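# Finish the lathe work order and sort the parts

## Task

Act as this turning cell's operator, without assuming anything the previous shift left is correct. Complete the work order and place the good part in the good tray. A machined part that fails inspection goes to the rework tray if further cutting can fix it, otherwise to the scrap tray. At the end the machine and the gauge must both be idle, with no alarm standing, the door shut, and nothing loose inside the lathe.

## Robot and tools

Robot: one six-joint arm with a two-finger gripper that can fold. The fingers point along the gripper's +z axis and close along its y axis. end_effector_position is the point between the pads when closed, and the tips reach about 33 mm past it. Grip near the fingertips, in the outer quarter of each pad. Nearer the palm the fingers may fold and hold loosely. A fingertip pushed end-on into a surface also folds easily. The lathe stands behind the base, toward -x, with its chuck facing +y. There is also a bench gauge with two nests and three trays (good, rework, scrap). show_instructions displays the reference images, including the work order.

Scene frame: origin on the table below the arm base, +z up, +y to the left when looking along +x. Results give the gripper position in metres and its orientation as a wxyz quaternion. These readings can be a few centimetres off.

execute_actions takes "actions", a list run in order, plus optional "cameras" (a list of names; [] gives no images). An action can hold "rows", "steps", "until", and device commands under "machine" or "gauge". rows is up to 15 rows for the single arm, and each row lasts one control step (1/30 s). Each row has 9 numbers in [-1, 1]: dx, dy, dz, rx, ry, rz, position, force_limit, speed. The first six are an offset, not a pose. They count from the Hand target as it stood when the action began, in that target's own axes, and every row counts from that same start. 1.0 equals 0.6 m or 180 degrees, and rx, ry, rz form one rotation vector. steps runs from 1 to 450 (default 15). After the rows end, the arm keeps heading for the last row's target. For a gentle start, ramp the offset by about 0.01 per row. The controller clips each step to 70 mm and 16 degrees from the measured pose.

Gripper numbers: position +1 is open (140 mm), the pads meet near -0.8, and -1 closes until something blocks the fingers. force_limit (-1 to +1) sets the squeeze after a slow close, roughly 14 N to 58 N. speed sets how fast the gap changes, about 30 to 250 mm/s, and faster closes grip harder. After a close, check for object_status 2 (0 moving, 1 blocked while opening, 2 blocked while closing, 3 at target or pads met). To keep the gripper unchanged, resend the same three numbers, because 0 is itself a command. position_measured is in counts: 3 open, 230 pads meet.

move drives the gripper in a straight path. target is one 9-number row, or up to 15 rows, all given as offsets from the present Hand target in its axes. speed is in m/s (0.002 to 2, default 0.25). blend is a corner radius in m. stop_force (10 to 80 N) ends the path on sensed push; use it only slowly. zero defaults to true. blocking=false returns early, and until the move ends you must use wait or stop. The result has a move: line reading done, off_target, moving, held or fault. wait takes seconds (0 to 10). stop brakes a running move. zoom_image takes camera (cam_chuck, cam_high, cam_low, cam_machine, cam_wrist) and region [x0, y0, x1, y1] in pixels, at most 504 square. finished_scene takes scene, the number printed at the end of each result, and cannot be undone.

Machine commands go as {"machine": {...}} or as a list of up to 8 such objects: door shut/open, chuck clamp/open, page, and register+value+write together to set a value. The other keys are cycle_start, feed_hold, reset, home, probe, tool_set, tool_change and air_blast. {"machine": {"stop": true}} does not end a cycle; use reset. All lengths are in mm, x values are diameters, and Z runs away from the chuck face. Tool offsets and pos_x/pos_z are counted from machine zero, so they are never positive. g54_z and g55_z measure from the chuck face to the program zero. In a list, a step waits 2.5 s after a door command and 1.8 s after a chuck command. Gauge: {"gauge": {"measure": true}} takes about 12 s, and readings no_1 to no_20 fill the inspection rows. The part must lie level in the correct nest, end against the stop, untouched by the robot. The level steel nest is for a uniform diameter. The violet nest is for a part with a thinner end, thick end toward the stop.

until ends an action early when device fields match, e.g. {"machine": {"state": "idle"}} or [">=", n] for numbers. {"all": {"status": "ended"}} waits for all motions to finish.

Result lines: machine state (idle, running, done, alarm, busy, held), door_state, chuck_state (clamped, open, closed_empty, between), seat_state (home means seated, valid only once clamped), entry (the reply to the last key or write), alarm, and the page values. Gauge lines: state, message, readings. Robot lines: Hand target, Tool commands, joint torques, external torques and flange force.

Avoid: touching the chuck, part, turret or slides while a program runs, is held, or the spindle still turns. Avoid dropping parts, releasing them while moving, or letting anything fall into the chip pan or off the table. Do not press past firm contact: a net force of 144 N or a joint torque limit stops the arm for 10 s. Do not route paths near the arm's own base. Do not hold heavy parts off-centre. Do not let go of a slug in open jaws before the chuck clamps.

Each tool is called after "Emit:" as a command line: name --argument value for each argument, lists and objects as JSON in quotes; but a table of rows of numbers goes row by row, as --pt "numbers of a row", without its own name.

Reference images:

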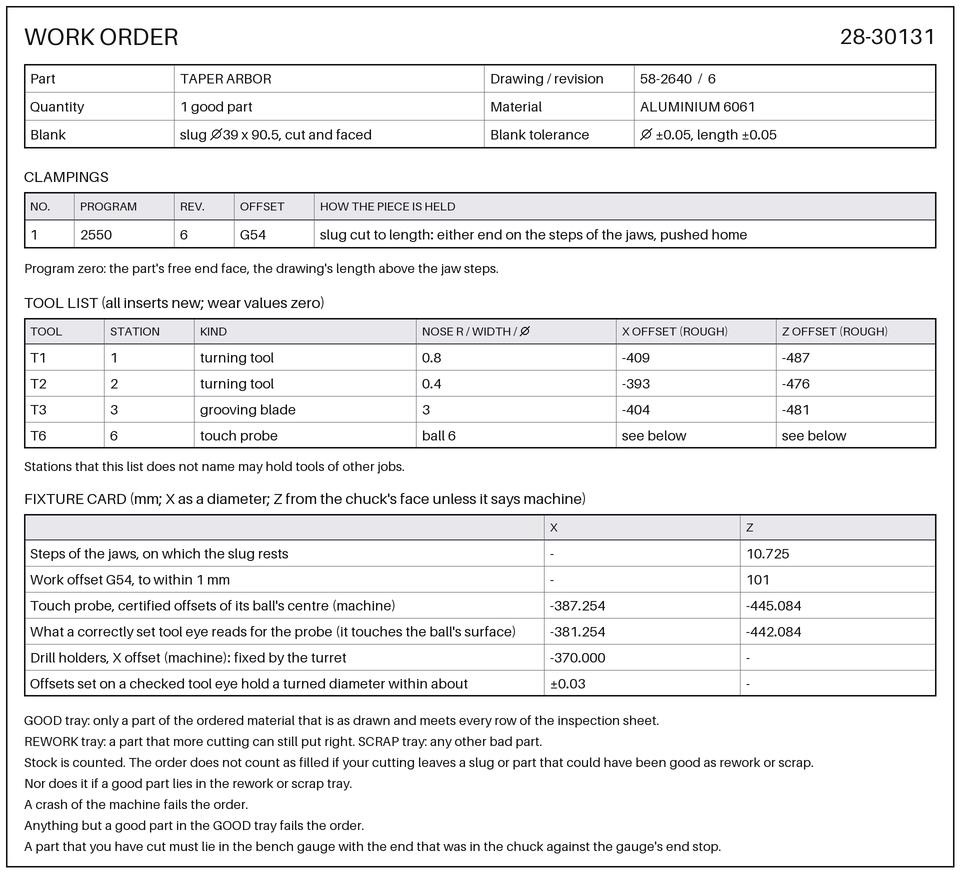

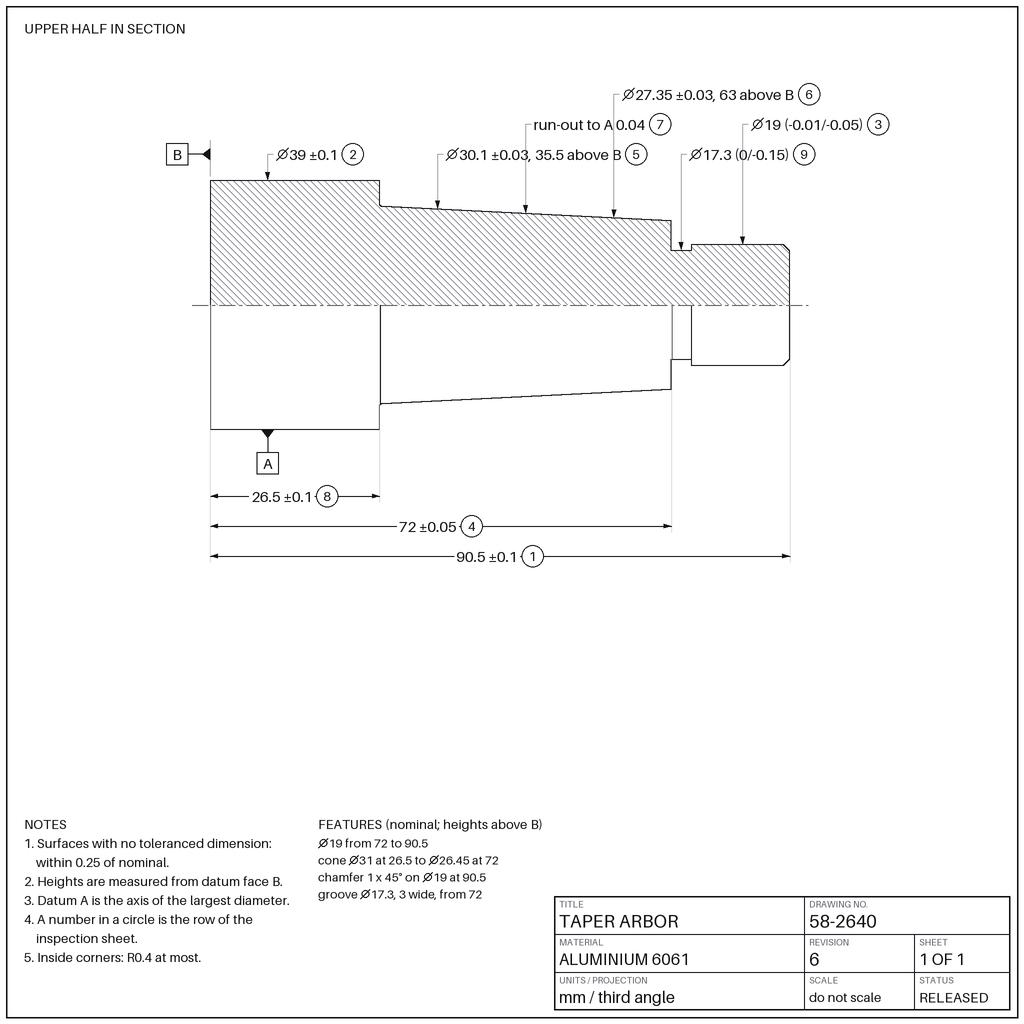

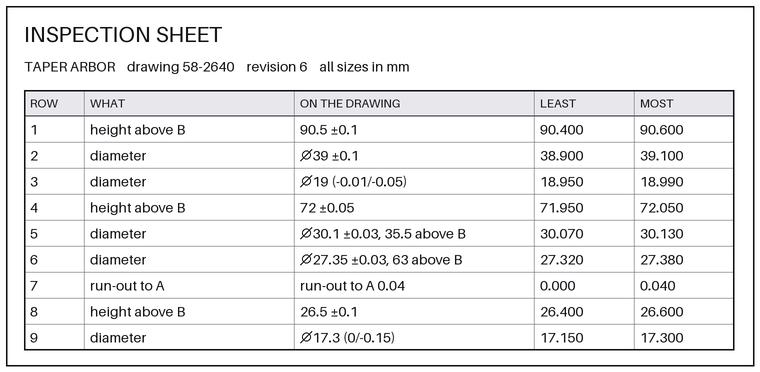

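## Session

Emit:
execute_actions --actions '[]'

Scene clock: 0.00 s.
end_effector_position=(+0.4336, -0.0324, +0.3825) position_measured=3 object_status=3 end_effector_quat_wxyz=(+0.005, -0.659, +0.752, -0.014)
Joint positions: [-0.214 -0.211 1.886 3.142 -1.442 -0.032]
Joint velocities: within noise
Joint torques (N m): no reading
External joint torques (N m): no reading
Flange force (N): no reading
Hand target: +0.4336, -0.0324, +0.3825; +0.005, -0.659, +0.752, -0.014
Tool commands: gripper/position=+1.0 gripper/force_limit=+1.0 gripper/speed=+1.0
machine.work_offsets: g54_z=+101.225 g55_z=+0.000
machine: state=idle door_state=shut chuck_state=clamped seat_state=home door_answer=taken chuck_answer=taken page=work_offsets entry=no_entry entries=0 alarm=no_alarm queue=idle queue_left=0
gauge: readings=0

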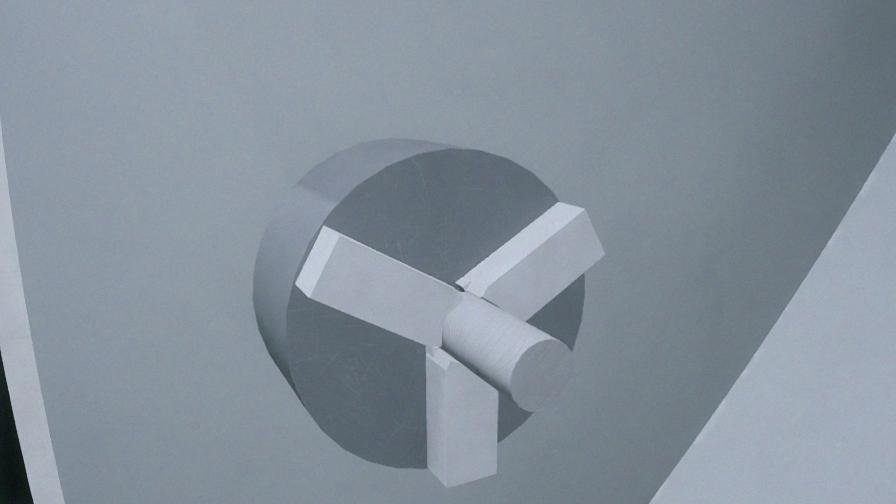

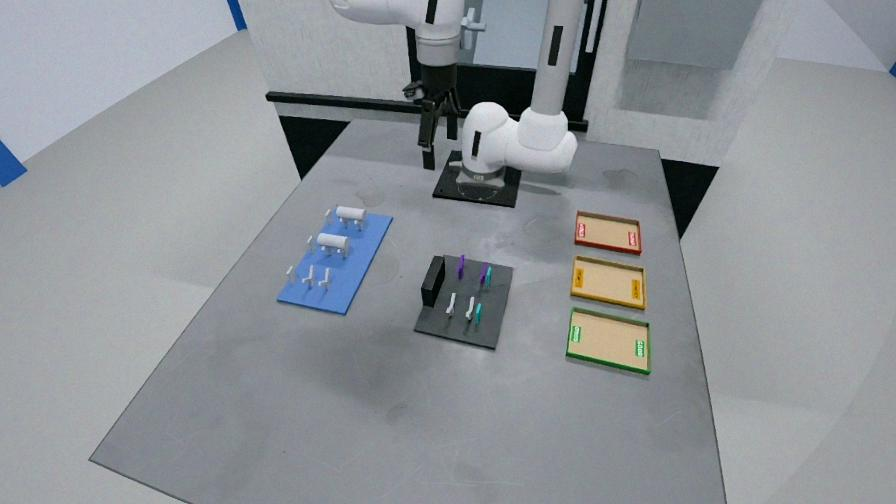

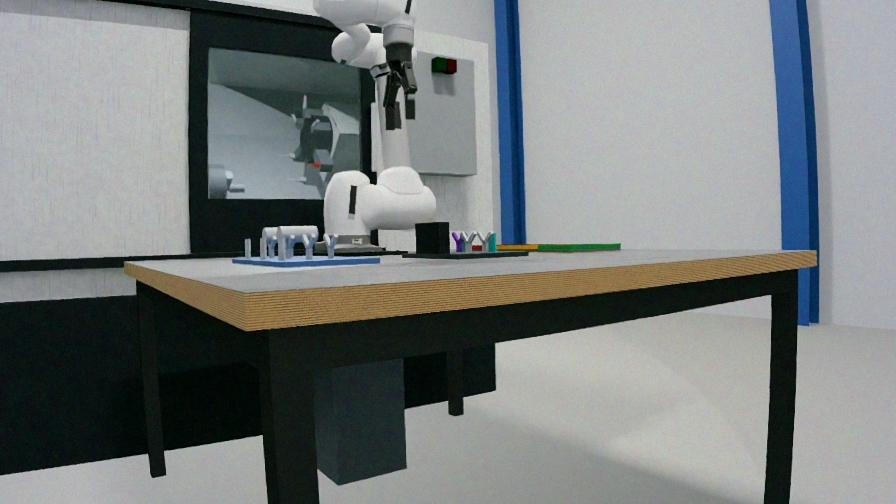

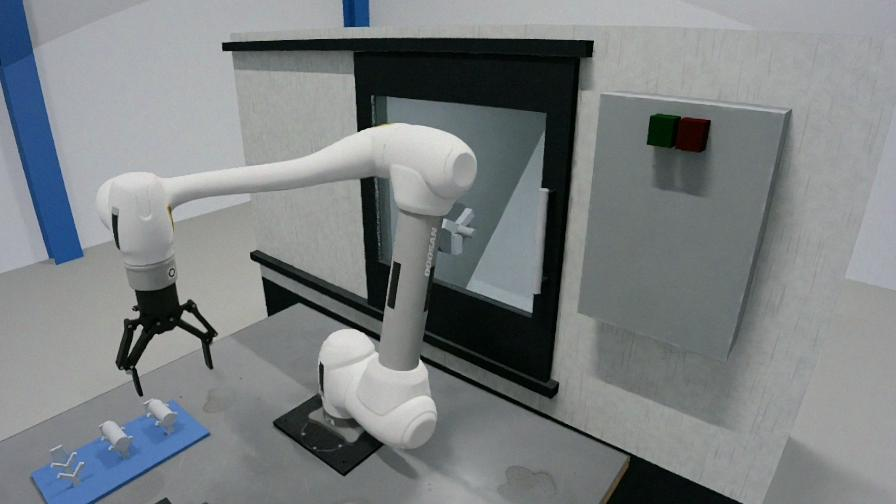

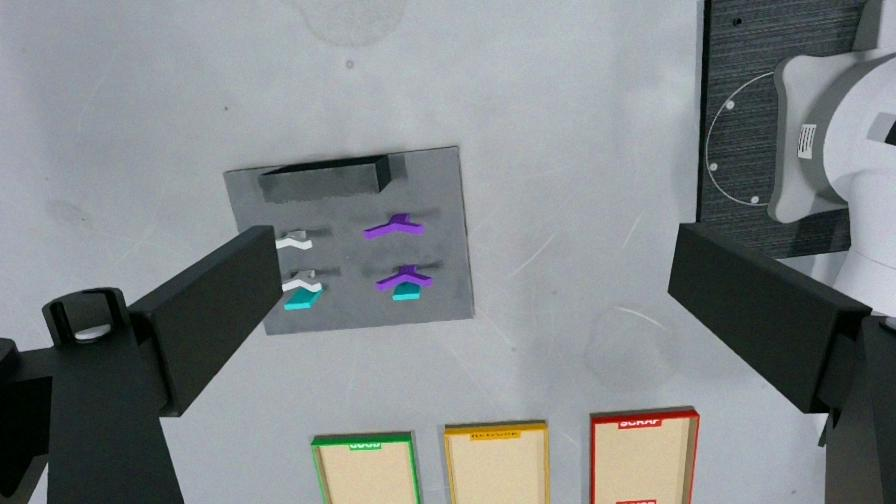

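Emit:
execute_actions --actions '[{"machine":{"page":"tools"},"steps":3}]' --cameras '[]'

Emit:
execute_actions --actions '[{"machine":{"page":"program"},"steps":3}]' --cameras '[]'

Emit:
execute_actions --actions '[{"machine":{"page":"position"},"steps":3}]' --cameras '[]'

Emit:
execute_actions --actions '[{"machine":{"page":"measuring"},"steps":3}]' --cameras '["cam_chuck","cam_high"]'

Emit:
zoom_image --camera "cam_high" --region '[260, 180, 520, 360]'

Emit:
zoom_image --camera "cam_chuck" --region '[380, 200, 640, 440]'

Scene clock: 8.67 s.
end_effector_position=(+0.4336, -0.0324, +0.3825) position_measured=3 object_status=3 end_effector_quat_wxyz=(+0.005, -0.659, +0.752, -0.014)
Joint positions: [-0.214 -0.211 1.886 3.142 -1.442 -0.032]
Joint velocities: within noise
Joint torques (N m): [-0.15 -24.08 -43.52 -4.69 -0.32 -0.1]
External joint torques (N m): [-0.11 4.24 2.06 0.37 0.39 0.1]
Flange force (N): [-0.2 -4.5 5.0]
Hand target: +0.4336, -0.0324, +0.3825; +0.005, -0.659, +0.752, -0.014
Tool commands: gripper/position=+1.0 gripper/force_limit=+1.0 gripper/speed=+1.0
machine.tools: t1_x=-409.384 t1_x_wear=+0.000 t1_z=-487.396 t1_z_wear=+0.000 t1_radius=+0.800 t1_station=+1.000 t2_x=-395.120 t2_x_wear=+0.000 t2_z=-476.402 t2_z_wear=+0.000 t2_radius=+0.400 t2_station=+2.000 t3_x=-403.980 t3_x_wear=+0.000 t3_z=-481.468 t3_z_wear=+0.000 t3_radius=+0.000 t3_station=+3.000 t4_x=-370.000 t4_x_wear=+0.000 t4_z=-423.329 t4_z_wear=+0.000 t4_radius=+0.000 t4_station=+4.000 t5_x=-397.702 t5_x_wear=+0.000 t5_z=-417.529 t5_z_wear=+0.000 t5_radius=+0.400 t5_station=+5.000 t6_x=-387.254 t6_x_wear=+0.000 t6_z=-445.084 t6_z_wear=+0.000 t6_radius=+3.000 t6_station=+6.000
machine: state=idle door_state=shut chuck_state=clamped seat_state=home door_answer=taken chuck_answer=taken page=tools entry=no_entry entries=0 alarm=no_alarm queue=done queue_left=0
gauge: readings=0
No camera images: "cameras" was empty.

Scene clock: 8.97 s.
end_effector_position=(+0.4336, -0.0324, +0.3825) position_measured=3 object_status=3 end_effector_quat_wxyz=(+0.005, -0.659, +0.752, -0.014)
Joint positions: [-0.214 -0.211 1.886 3.142 -1.442 -0.032]
Joint velocities: within noise
Joint torques (N m): [-0.01 -24.03 -43.53 -4.85 -0.49 -0.02]
External joint torques (N m): [-0.22 4.2 2.25 0.54 0.54 0.02]
Flange force (N): [0.3 -4.3 5.6]
Hand target: +0.4336, -0.0324, +0.3825; +0.005, -0.659, +0.752, -0.014
Tool commands: gripper/position=+1.0 gripper/force_limit=+1.0 gripper/speed=+1.0
machine.program: program=+2550 tool_call=+1 tool_in_place=+0 program_revision=+6 program_offset=+54 load_peak=+0 stored1_number=+7813 stored1_revision=+3 stored2_number=+2550 stored2_revision=+6 stored3_number=+2711 stored3_revision=+2 stored4_number=+0 stored4_revision=+0 cycles=+0
machine: state=idle door_state=shut chuck_state=clamped seat_state=home door_answer=taken chuck_answer=taken page=program entry=no_entry entries=0 alarm=no_alarm queue=done queue_left=0
gauge: readings=0
No camera images: "cameras" was empty.

Scene clock: 9.27 s.
end_effector_position=(+0.4336, -0.0324, +0.3825) position_measured=3 object_status=3 end_effector_quat_wxyz=(+0.005, -0.659, +0.752, -0.014)
Joint positions: [-0.214 -0.211 1.886 3.142 -1.442 -0.032]
Joint velocities: within noise
Joint torques (N m): [-0.93 -23.82 -43.47 -4.79 -0.44 0.01]
External joint torques (N m): [0.69 4 2.16 0.48 0.5 -0.01]
Flange force (N): [-1.8 -4.1 5.3]
Hand target: +0.4336, -0.0324, +0.3825; +0.005, -0.659, +0.752, -0.014
Tool commands: gripper/position=+1.0 gripper/force_limit=+1.0 gripper/speed=+1.0
machine.position: pos_x=+0.000 pos_z=+0.000
machine: state=idle door_state=shut chuck_state=clamped seat_state=home door_answer=taken chuck_answer=taken page=position entry=no_entry entries=0 alarm=no_alarm queue=done queue_left=0
gauge: readings=0
No camera images: "cameras" was empty.

Scene clock: 9.57 s.
end_effector_position=(+0.4336, -0.0324, +0.3825) position_measured=3 object_status=3 end_effector_quat_wxyz=(+0.005, -0.659, +0.752, -0.014)
Joint positions: [-0.214 -0.211 1.886 3.142 -1.442 -0.032]
Joint velocities: within noise
Joint torques (N m): [-0.79 -23.75 -43.66 -4.8 -0.42 -0.06]
External joint torques (N m): [0.54 3.99 2.2 0.47 0.49 0.06]
Flange force (N): [-1.6 -4.0 5.3]
Hand target: +0.4336, -0.0324, +0.3825; +0.005, -0.659, +0.752, -0.014
Tool commands: gripper/position=+1.0 gripper/force_limit=+1.0 gripper/speed=+1.0
machine.measuring: probe_x=+0.000 probe_z=+0.000 probe_move_x=+0.000 probe_move_z=+0.000 probe_radius=+2.992 eye_x=+62.210 eye_z=+145.676 probe_touched=+0 probe_found_x=+0.000 probe_found_z=+0.000 set_x=+0.000 set_z=+0.000
machine: state=idle door_state=shut chuck_state=clamped seat_state=home door_answer=taken chuck_answer=taken page=measuring entry=no_entry entries=0 alarm=no_alarm queue=done queue_left=0
gauge: readings=0
Images, in order (width x height): cam_chuck 896x504, cam_high 896x504.

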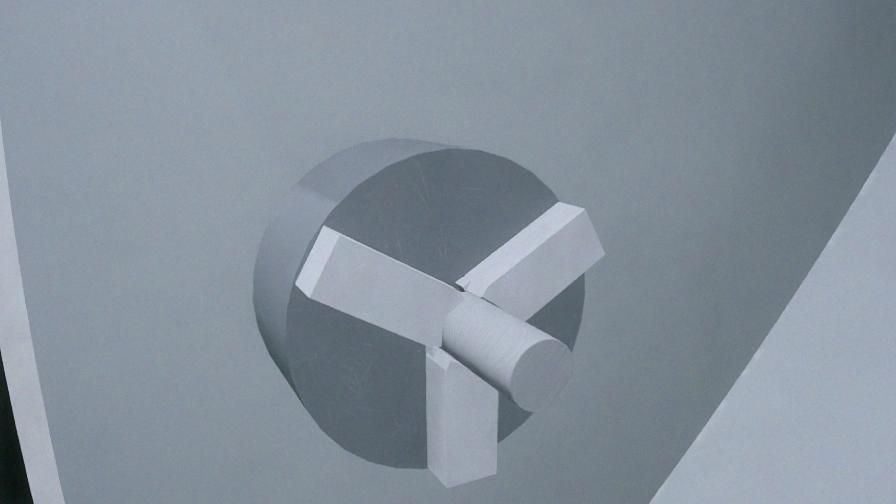

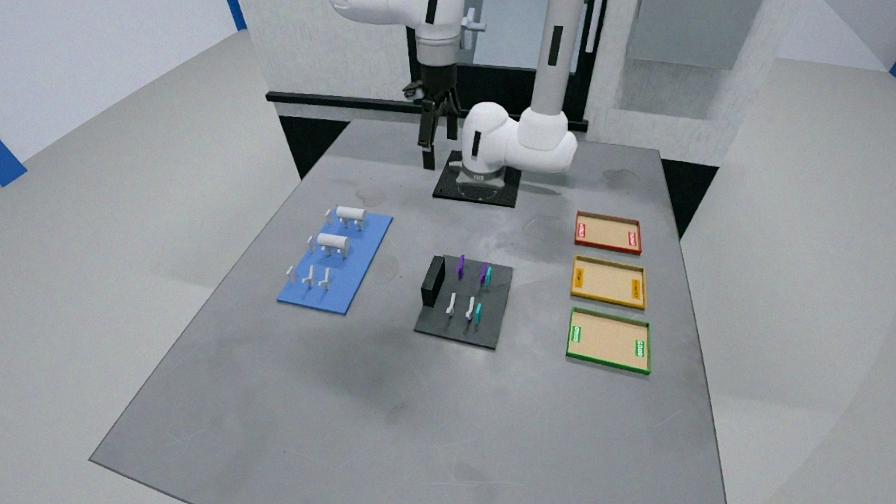

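Scaled by 1.938.

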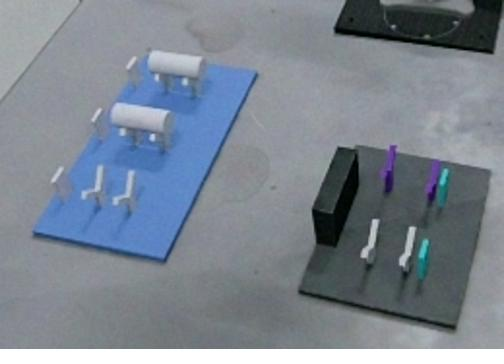

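Scaled by 1.938.

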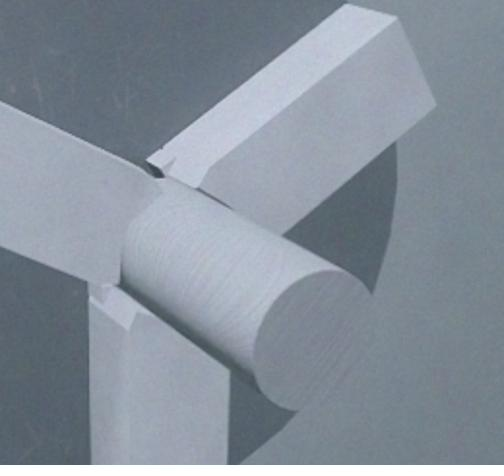

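Emit:
execute_actions --actions '[{"machine":[{"register":"tool_call","value":6,"write":true},{"tool_change":true},{"tool_set":true}],"steps":450,"until":{"machine":{"queue":["!=","running"]}}}]' --cameras '["cam_machine"]'

Scene clock: 41.43 s.
end_effector_position=(+0.4336, -0.0324, +0.3825) position_measured=3 object_status=3 end_effector_quat_wxyz=(+0.005, -0.659, +0.752, -0.014)
Joint positions: [-0.214 -0.211 1.886 3.142 -1.442 -0.032]
Joint velocities: within noise
Joint torques (N m): [-1.01 -23.91 -43.17 -4.8 -0.4 -0.05]
External joint torques (N m): [0.78 4 1.68 0.47 0.46 0.05]
Flange force (N): [-2.2 -4.7 4.5]
Hand target: +0.4336, -0.0324, +0.3825; +0.005, -0.659, +0.752, -0.014
Tool commands: gripper/position=+1.0 gripper/force_limit=+1.0 gripper/speed=+1.0
machine.measuring: probe_x=+0.000 probe_z=+0.000 probe_move_x=+0.000 probe_move_z=+0.000 probe_radius=+2.992 eye_x=+62.210 eye_z=+145.676 probe_touched=+0 probe_found_x=+0.000 probe_found_z=+0.000 set_x=+0.000 set_z=+0.000
machine: state=busy door_state=shut chuck_state=clamped seat_state=home door_answer=taken chuck_answer=taken page=measuring entry=taken entries=3 alarm=no_alarm queue=running queue_left=0
gauge: readings=0
Images, in order (width x height): cam_machine 896x504.

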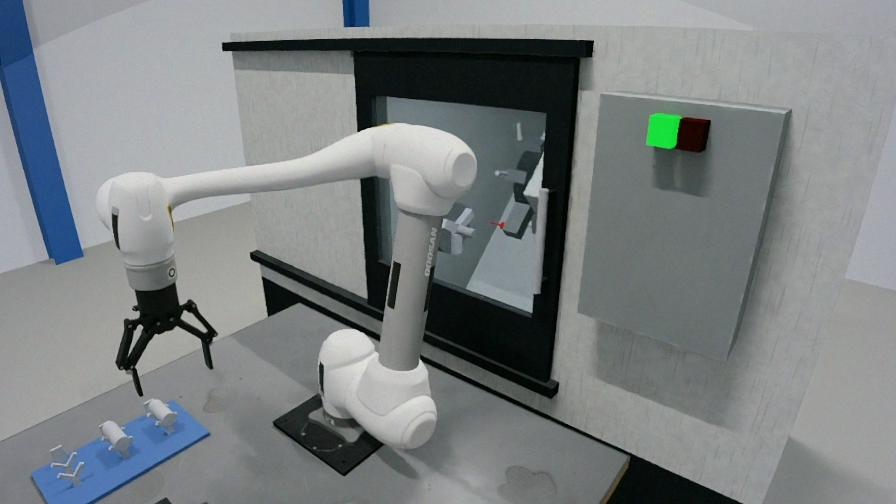

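Emit:
execute_actions --actions '[{"steps":450,"until":{"machine":{"queue":["!=","running"]}}},{"steps":450,"until":{"machine":{"queue":["!=","running"]}}}]' --cameras '["cam_machine"]'

Scene clock: 44.07 s.
end_effector_position=(+0.4336, -0.0324, +0.3825) position_measured=3 object_status=3 end_effector_quat_wxyz=(+0.005, -0.659, +0.752, -0.014)
Joint positions: [-0.214 -0.211 1.886 3.142 -1.442 -0.032]
Joint velocities: within noise
Joint torques (N m): [-0.39 -23.89 -43.09 -4.81 -0.33 -0.07]
External joint torques (N m): [0.13 4.2 1.79 0.49 0.39 0.07]
External joint torques at the end of the 1st action: [0.62 3.99 2.21 0.52 0.55 0.1]
Flange force (N): [-0.7 -4.8 4.6]
Flange force at the end of the 1st action (N): [-1.9 -4.0 5.5]
Hand target: +0.4336, -0.0324, +0.3825; +0.005, -0.659, +0.752, -0.014
Tool commands: gripper/position=+1.0 gripper/force_limit=+1.0 gripper/speed=+1.0
machine.measuring: probe_x=+0.000 probe_z=+0.000 probe_move_x=+0.000 probe_move_z=+0.000 probe_radius=+2.992 eye_x=+62.210 eye_z=+145.676 probe_touched=+0 probe_found_x=+0.000 probe_found_z=+0.000 set_x=-381.256 set_z=-442.089
machine: state=idle door_state=shut chuck_state=clamped seat_state=home door_answer=taken chuck_answer=taken page=measuring entry=taken entries=3 alarm=no_alarm queue=done queue_left=0
gauge: readings=0
Images, in order (width x height): cam_machine 896x504.

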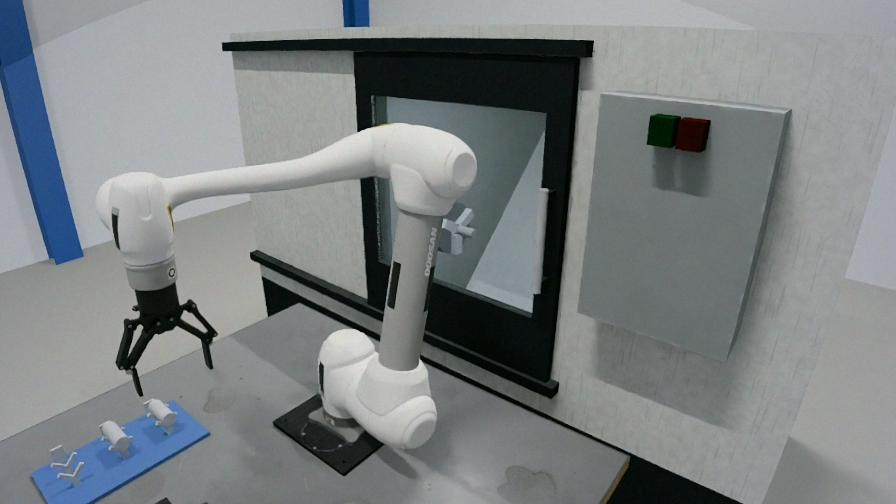

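Emit:
execute_actions --actions '[{"machine":[{"register":"tool_call","value":1,"write":true},{"tool_change":true},{"tool_set":true}],"steps":450,"until":{"machine":{"queue":["!=","running"]}}},{"steps":450,"until":{"machine":{"queue":["!=","running"]}}}]' --cameras '[]'

Emit:
execute_actions --actions '[{"machine":[{"register":"tool_call","value":2,"write":true},{"tool_change":true},{"tool_set":true}],"steps":450,"until":{"machine":{"queue":["!=","running"]}}},{"steps":450,"until":{"machine":{"queue":["!=","running"]}}}]' --cameras '[]'

Emit:
execute_actions --actions '[{"machine":[{"register":"tool_call","value":3,"write":true},{"tool_change":true},{"tool_set":true}],"steps":450,"until":{"machine":{"queue":["!=","running"]}}},{"steps":450,"until":{"machine":{"queue":["!=","running"]}}}]' --cameras '[]'

Scene clock: 67.83 s.
end_effector_position=(+0.4336, -0.0324, +0.3825) position_measured=3 object_status=3 end_effector_quat_wxyz=(+0.005, -0.659, +0.752, -0.014)
Joint positions: [-0.214 -0.211 1.886 3.142 -1.442 -0.032]
Joint velocities: within noise
Joint torques (N m): [-0.77 -24.15 -43.09 -4.73 -0.37 -0.05]
External joint torques (N m): [0.5 4.45 1.82 0.43 0.43 0.05]
External joint torques at the end of the 1st action: [-0.15 3.55 2.07 0.49 0.47 0.09]
Flange force (N): [-1.5 -5.3 4.7]
Flange force at the end of the 1st action (N): [0.0 -3.4 5.0]
Hand target: +0.4336, -0.0324, +0.3825; +0.005, -0.659, +0.752, -0.014
Tool commands: gripper/position=+1.0 gripper/force_limit=+1.0 gripper/speed=+1.0
machine.measuring: probe_x=+0.000 probe_z=+0.000 probe_move_x=+0.000 probe_move_z=+0.000 probe_radius=+2.992 eye_x=+62.210 eye_z=+145.676 probe_touched=+0 probe_found_x=+0.000 probe_found_z=+0.000 set_x=-409.382 set_z=-487.396
machine: state=idle door_state=shut chuck_state=clamped seat_state=home door_answer=taken chuck_answer=taken page=measuring entry=taken entries=6 alarm=no_alarm queue=done queue_left=0
gauge: readings=0
No camera images: "cameras" was empty.

Scene clock: 86.53 s.
end_effector_position=(+0.4336, -0.0324, +0.3825) position_measured=3 object_status=3 end_effector_quat_wxyz=(+0.005, -0.659, +0.752, -0.014)
Joint positions: [-0.214 -0.211 1.886 3.142 -1.442 -0.032]
Joint velocities: within noise
Joint torques (N m): [-0.01 -23.89 -43.31 -4.68 -0.43 -0.04]
External joint torques (N m): [-0.24 4.05 1.82 0.35 0.49 0.04]
External joint torques at the end of the 1st action: [0.44 4.22 1.92 0.43 0.38 0.05]
Flange force (N): [0.3 -4.6 4.8]
Flange force at the end of the 1st action (N): [-1.4 -4.7 4.7]
Hand target: +0.4336, -0.0324, +0.3825; +0.005, -0.659, +0.752, -0.014
Tool commands: gripper/position=+1.0 gripper/force_limit=+1.0 gripper/speed=+1.0
machine.measuring: probe_x=+0.000 probe_z=+0.000 probe_move_x=+0.000 probe_move_z=+0.000 probe_radius=+2.992 eye_x=+62.210 eye_z=+145.676 probe_touched=+0 probe_found_x=+0.000 probe_found_z=+0.000 set_x=-393.406 set_z=-476.405
machine: state=idle door_state=shut chuck_state=clamped seat_state=home door_answer=taken chuck_answer=taken page=measuring entry=taken entries=9 alarm=no_alarm queue=done queue_left=0
gauge: readings=0
No camera images: "cameras" was empty.

Scene clock: 105.37 s.
end_effector_position=(+0.4336, -0.0324, +0.3825) position_measured=3 object_status=3 end_effector_quat_wxyz=(+0.005, -0.659, +0.752, -0.014)
Joint positions: [-0.214 -0.211 1.886 3.142 -1.442 -0.032]
Joint velocities: within noise
Joint torques (N m): [-0.31 -23.64 -43.25 -4.71 -0.44 -0.06]
External joint torques (N m): [0.04 4.01 1.9 0.4 0.5 0.06]
External joint torques at the end of the 1st action: [0.32 3.71 2.1 0.42 0.4 0.03]
Flange force (N): [-0.4 -4.4 4.9]
Flange force at the end of the 1st action (N): [-1.0 -3.6 5.0]
Hand target: +0.4336, -0.0324, +0.3825; +0.005, -0.659, +0.752, -0.014
Tool commands: gripper/position=+1.0 gripper/force_limit=+1.0 gripper/speed=+1.0
machine.measuring: probe_x=+0.000 probe_z=+0.000 probe_move_x=+0.000 probe_move_z=+0.000 probe_radius=+2.992 eye_x=+62.210 eye_z=+145.676 probe_touched=+0 probe_found_x=+0.000 probe_found_z=+0.000 set_x=-403.980 set_z=-481.469
machine: state=idle door_state=shut chuck_state=clamped seat_state=home door_answer=taken chuck_answer=taken page=measuring entry=taken entries=12 alarm=no_alarm queue=done queue_left=0
gauge: readings=0
No camera images: "cameras" was empty.

Emit:
execute_actions --actions '[{"machine":[{"register":"t2_x","value":-393.406,"write":true},{"register":"tool_call","value":6,"write":true},{"tool_change":true},{"register":"probe_x","value":10,"write":true},{"register":"probe_z","value":112,"write":true},{"register":"probe_move_z","value":-20,"write":true},{"probe":true}],"steps":450,"until":{"machine":{"queue":["!=","running"]}}},{"steps":450,"until":{"machine":{"queue":["!=","running"]}}}]' --cameras '["cam_machine","cam_chuck"]'

Emit:
execute_actions --actions '[{"machine":[{"register":"probe_x","value":60,"write":true},{"register":"probe_z","value":95,"write":true},{"register":"probe_move_z","value":0,"write":true},{"register":"probe_move_x","value":-30,"write":true},{"probe":true}],"steps":450,"until":{"machine":{"queue":["!=","running"]}}},{"steps":450,"until":{"machine":{"queue":["!=","running"]}}}]' --cameras '["cam_wrist"]'

Emit:
execute_actions --actions '[{"machine":[{"register":"probe_z","value":60,"write":true},{"probe":true}],"steps":450,"until":{"machine":{"queue":["!=","running"]}}},{"steps":450,"until":{"machine":{"queue":["!=","running"]}}}]' --cameras '[]'

Scene clock: 133.37 s.
end_effector_position=(+0.4336, -0.0324, +0.3825) position_measured=3 object_status=3 end_effector_quat_wxyz=(+0.005, -0.659, +0.752, -0.014)
Joint positions: [-0.214 -0.211 1.886 3.142 -1.442 -0.032]
Joint velocities: within noise
Joint torques (N m): [-0.57 -24.46 -43.4 -4.79 -0.48 -0.01]
External joint torques (N m): [0.33 4.72 2.16 0.48 0.53 0.01]
External joint torques at the end of the 1st action: [0.65 3.99 2.28 0.41 0.44 0.01]
Flange force (N): [-1.0 -5.3 5.5]
Flange force at the end of the 1st action (N): [-1.7 -3.9 5.4]
Hand target: +0.4336, -0.0324, +0.3825; +0.005, -0.659, +0.752, -0.014
Tool commands: gripper/position=+1.0 gripper/force_limit=+1.0 gripper/speed=+1.0
machine.measuring: probe_x=+10.000 probe_z=+112.000 probe_move_x=+0.000 probe_move_z=-20.000 probe_radius=+2.992 eye_x=+62.210 eye_z=+145.676 probe_touched=+1 probe_found_x=+10.000 probe_found_z=+101.249 set_x=-403.980 set_z=-481.469
machine: state=idle door_state=shut chuck_state=clamped seat_state=home door_answer=taken chuck_answer=taken page=measuring entry=taken entries=19 alarm=no_alarm queue=done queue_left=0
gauge: readings=0
Images, in order (width x height): cam_chuck 896x504, cam_machine 896x504.

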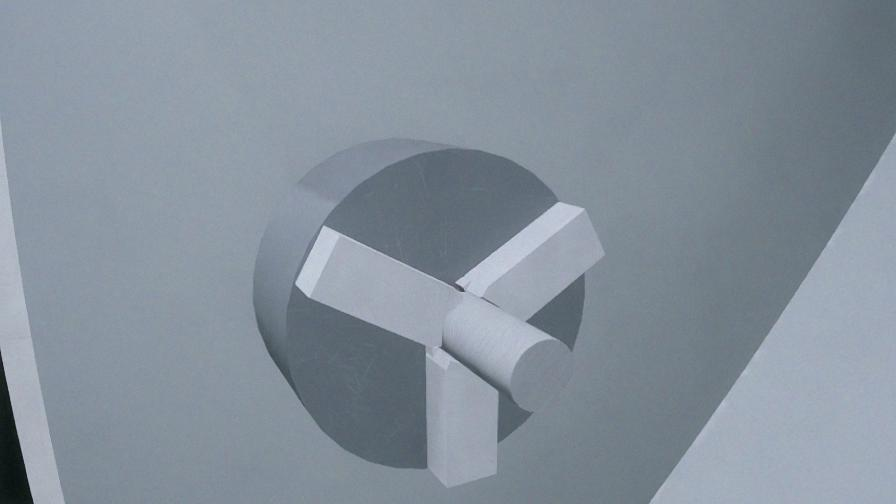

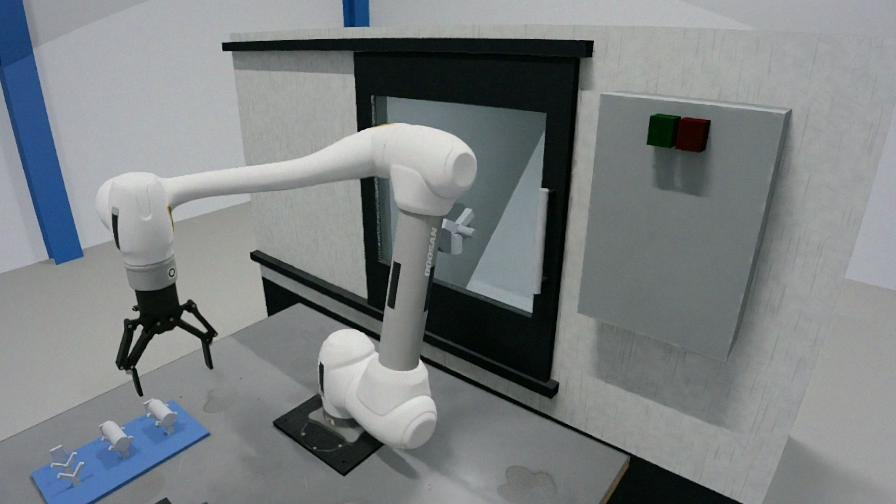

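Scene clock: 139.70 s.
end_effector_position=(+0.4336, -0.0324, +0.3825) position_measured=3 object_status=3 end_effector_quat_wxyz=(+0.005, -0.659, +0.752, -0.014)
Joint positions: [-0.214 -0.211 1.886 3.142 -1.442 -0.032]
Joint velocities: within noise
Joint torques (N m): [-0.6 -24.11 -43.4 -4.77 -0.42 0.03]
External joint torques (N m): [0.35 4.32 2 0.45 0.48 -0.03]
External joint torques at the end of the 1st action: [0.35 4.09 2.02 0.42 0.48 0.07]
Flange force (N): [-1.0 -4.8 5.1]
Flange force at the end of the 1st action (N): [-1.2 -4.4 5.1]
Hand target: +0.4336, -0.0324, +0.3825; +0.005, -0.659, +0.752, -0.014
Tool commands: gripper/position=+1.0 gripper/force_limit=+1.0 gripper/speed=+1.0
machine.measuring: probe_x=+60.000 probe_z=+95.000 probe_move_x=-30.000 probe_move_z=+0.000 probe_radius=+2.992 eye_x=+62.210 eye_z=+145.676 probe_touched=+1 probe_found_x=+38.978 probe_found_z=+95.000 set_x=-403.980 set_z=-481.469
machine: state=idle door_state=shut chuck_state=clamped seat_state=home door_answer=taken chuck_answer=taken page=measuring entry=taken entries=24 alarm=no_alarm queue=done queue_left=0
gauge: readings=0
Images, in order (width x height): cam_wrist 896x504.

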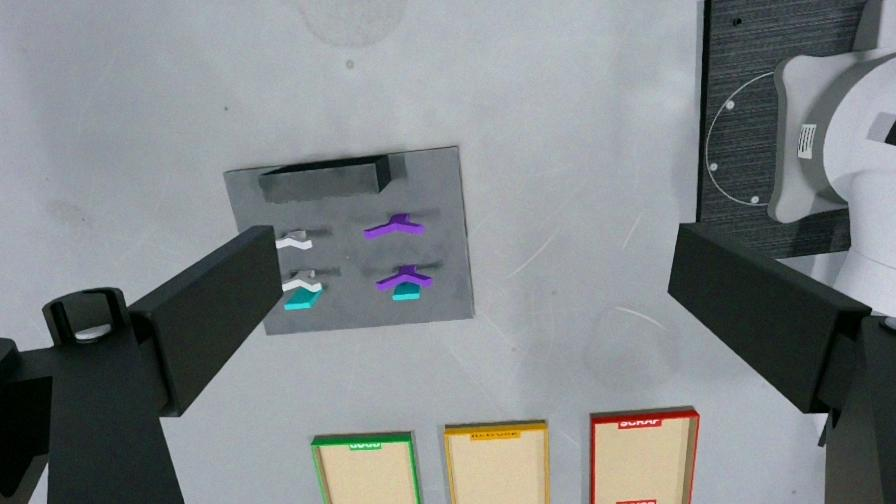

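Scene clock: 145.60 s.
end_effector_position=(+0.4336, -0.0324, +0.3825) position_measured=3 object_status=3 end_effector_quat_wxyz=(+0.005, -0.659, +0.752, -0.014)
Joint positions: [-0.214 -0.211 1.886 3.142 -1.442 -0.032]
Joint velocities: within noise
Joint torques (N m): [-0.7 -23.38 -43.55 -4.73 -0.39 -0.04]
External joint torques (N m): [0.46 3.58 2.14 0.4 0.45 0.04]
External joint torques at the end of the 1st action: [0 4.12 1.58 0.41 0.49 -0.03]
Flange force (N): [-1.3 -3.4 5.1]
Flange force at the end of the 1st action (N): [-0.2 -5.0 4.4]
Hand target: +0.4336, -0.0324, +0.3825; +0.005, -0.659, +0.752, -0.014
Tool commands: gripper/position=+1.0 gripper/force_limit=+1.0 gripper/speed=+1.0
machine.measuring: probe_x=+60.000 probe_z=+60.000 probe_move_x=-30.000 probe_move_z=+0.000 probe_radius=+2.992 eye_x=+62.210 eye_z=+145.676 probe_touched=+1 probe_found_x=+38.972 probe_found_z=+60.000 set_x=-403.980 set_z=-481.469
machine: state=idle door_state=shut chuck_state=clamped seat_state=home door_answer=taken chuck_answer=taken page=measuring entry=taken entries=26 alarm=no_alarm queue=done queue_left=0
gauge: readings=0
No camera images: "cameras" was empty.

Emit:
execute_actions --actions '[{"machine":{"door":"open"},"steps":120}]'

Emit:
zoom_image --camera "cam_chuck" --region '[400, 240, 600, 440]'

Emit:
zoom_image --camera "cam_machine" --region '[30, 380, 230, 504]'

Emit:
zoom_image --camera "cam_machine" --region '[400, 160, 560, 300]'

Emit:
zoom_image --camera "cam_high" --region '[280, 190, 400, 310]'

Scene clock: 155.93 s.
end_effector_position=(+0.4336, -0.0324, +0.3825) position_measured=3 object_status=3 end_effector_quat_wxyz=(+0.005, -0.659, +0.752, -0.014)
Joint positions: [-0.214 -0.211 1.886 3.142 -1.442 -0.032]
Joint velocities: within noise
Joint torques (N m): [-0.38 -24.22 -43.26 -4.81 -0.42 0.07]
External joint torques (N m): [0.13 4.43 1.82 0.48 0.48 -0.07]
Flange force (N): [-0.4 -5.2 4.8]
Hand target: +0.4336, -0.0324, +0.3825; +0.005, -0.659, +0.752, -0.014
Tool commands: gripper/position=+1.0 gripper/force_limit=+1.0 gripper/speed=+1.0
machine.measuring: probe_x=+60.000 probe_z=+60.000 probe_move_x=-30.000 probe_move_z=+0.000 probe_radius=+2.992 eye_x=+62.210 eye_z=+145.676 probe_touched=+1 probe_found_x=+38.972 probe_found_z=+60.000 set_x=-403.980 set_z=-481.469
machine: state=idle door_state=open chuck_state=clamped seat_state=home door_answer=taken chuck_answer=taken page=measuring entry=taken entries=26 alarm=no_alarm queue=done queue_left=0
gauge: readings=0

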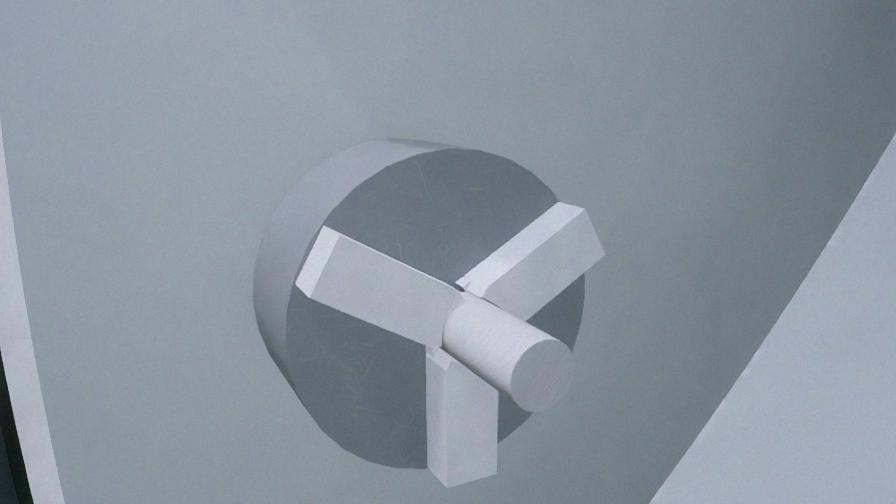

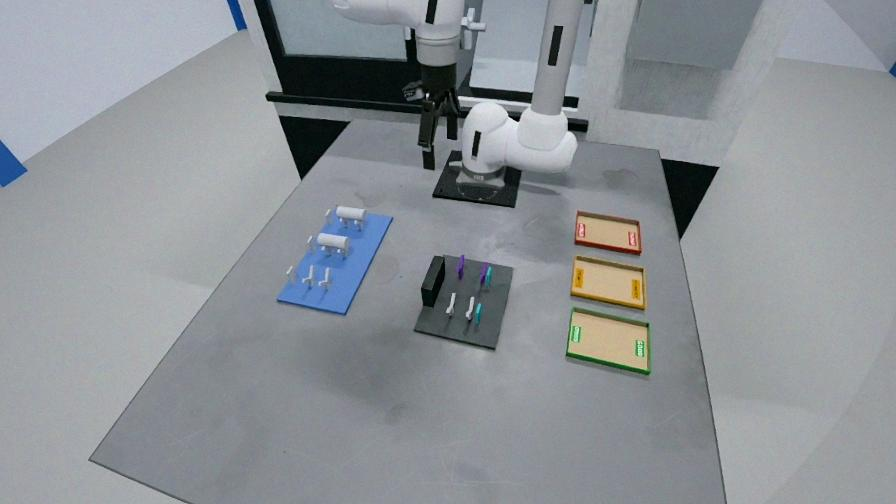

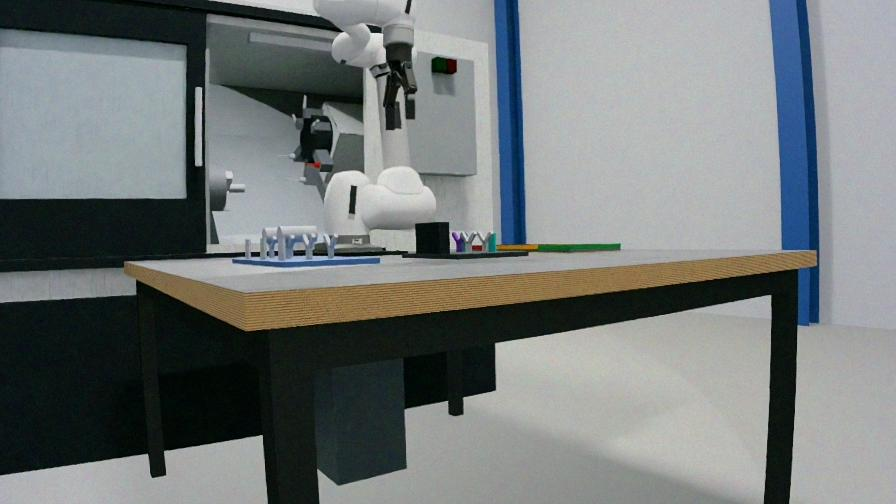

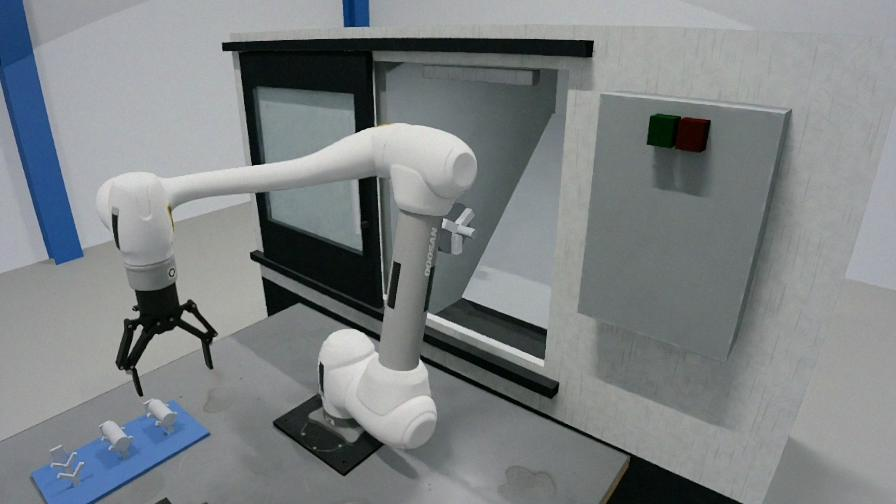

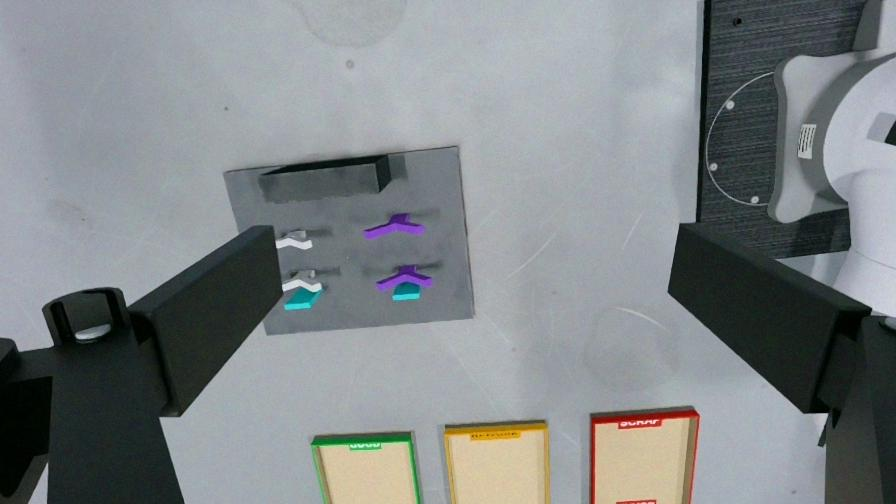

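Scaled by 2.520.

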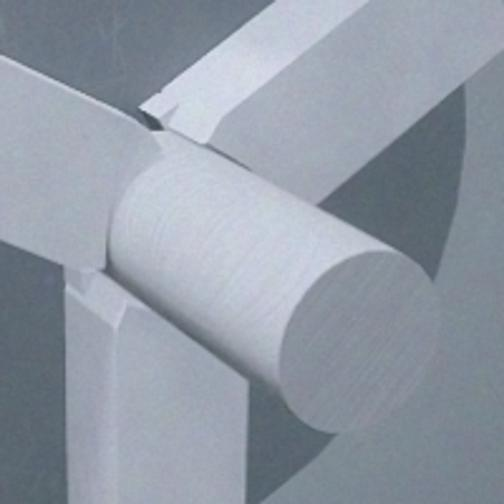

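Scaled by 2.520.

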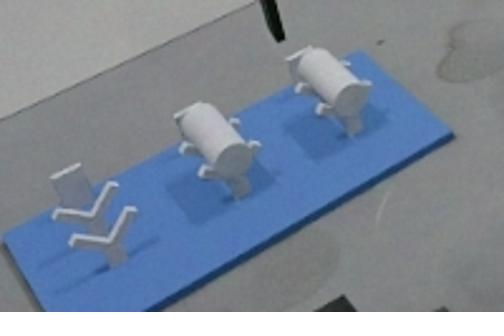

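Scaled by 3.150.

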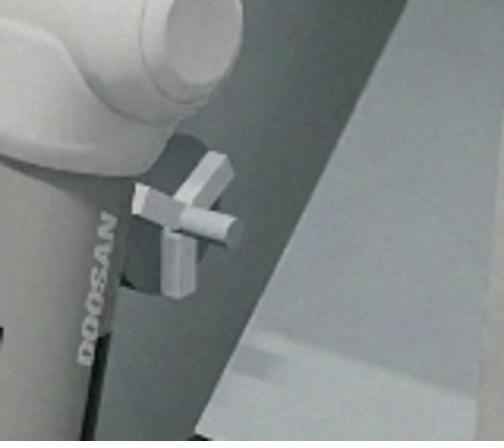

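Scaled by 4.200.

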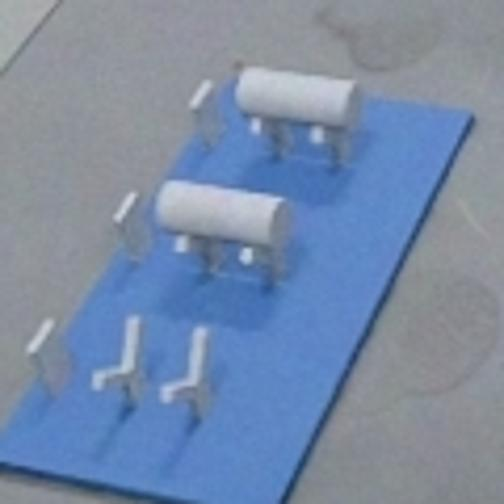

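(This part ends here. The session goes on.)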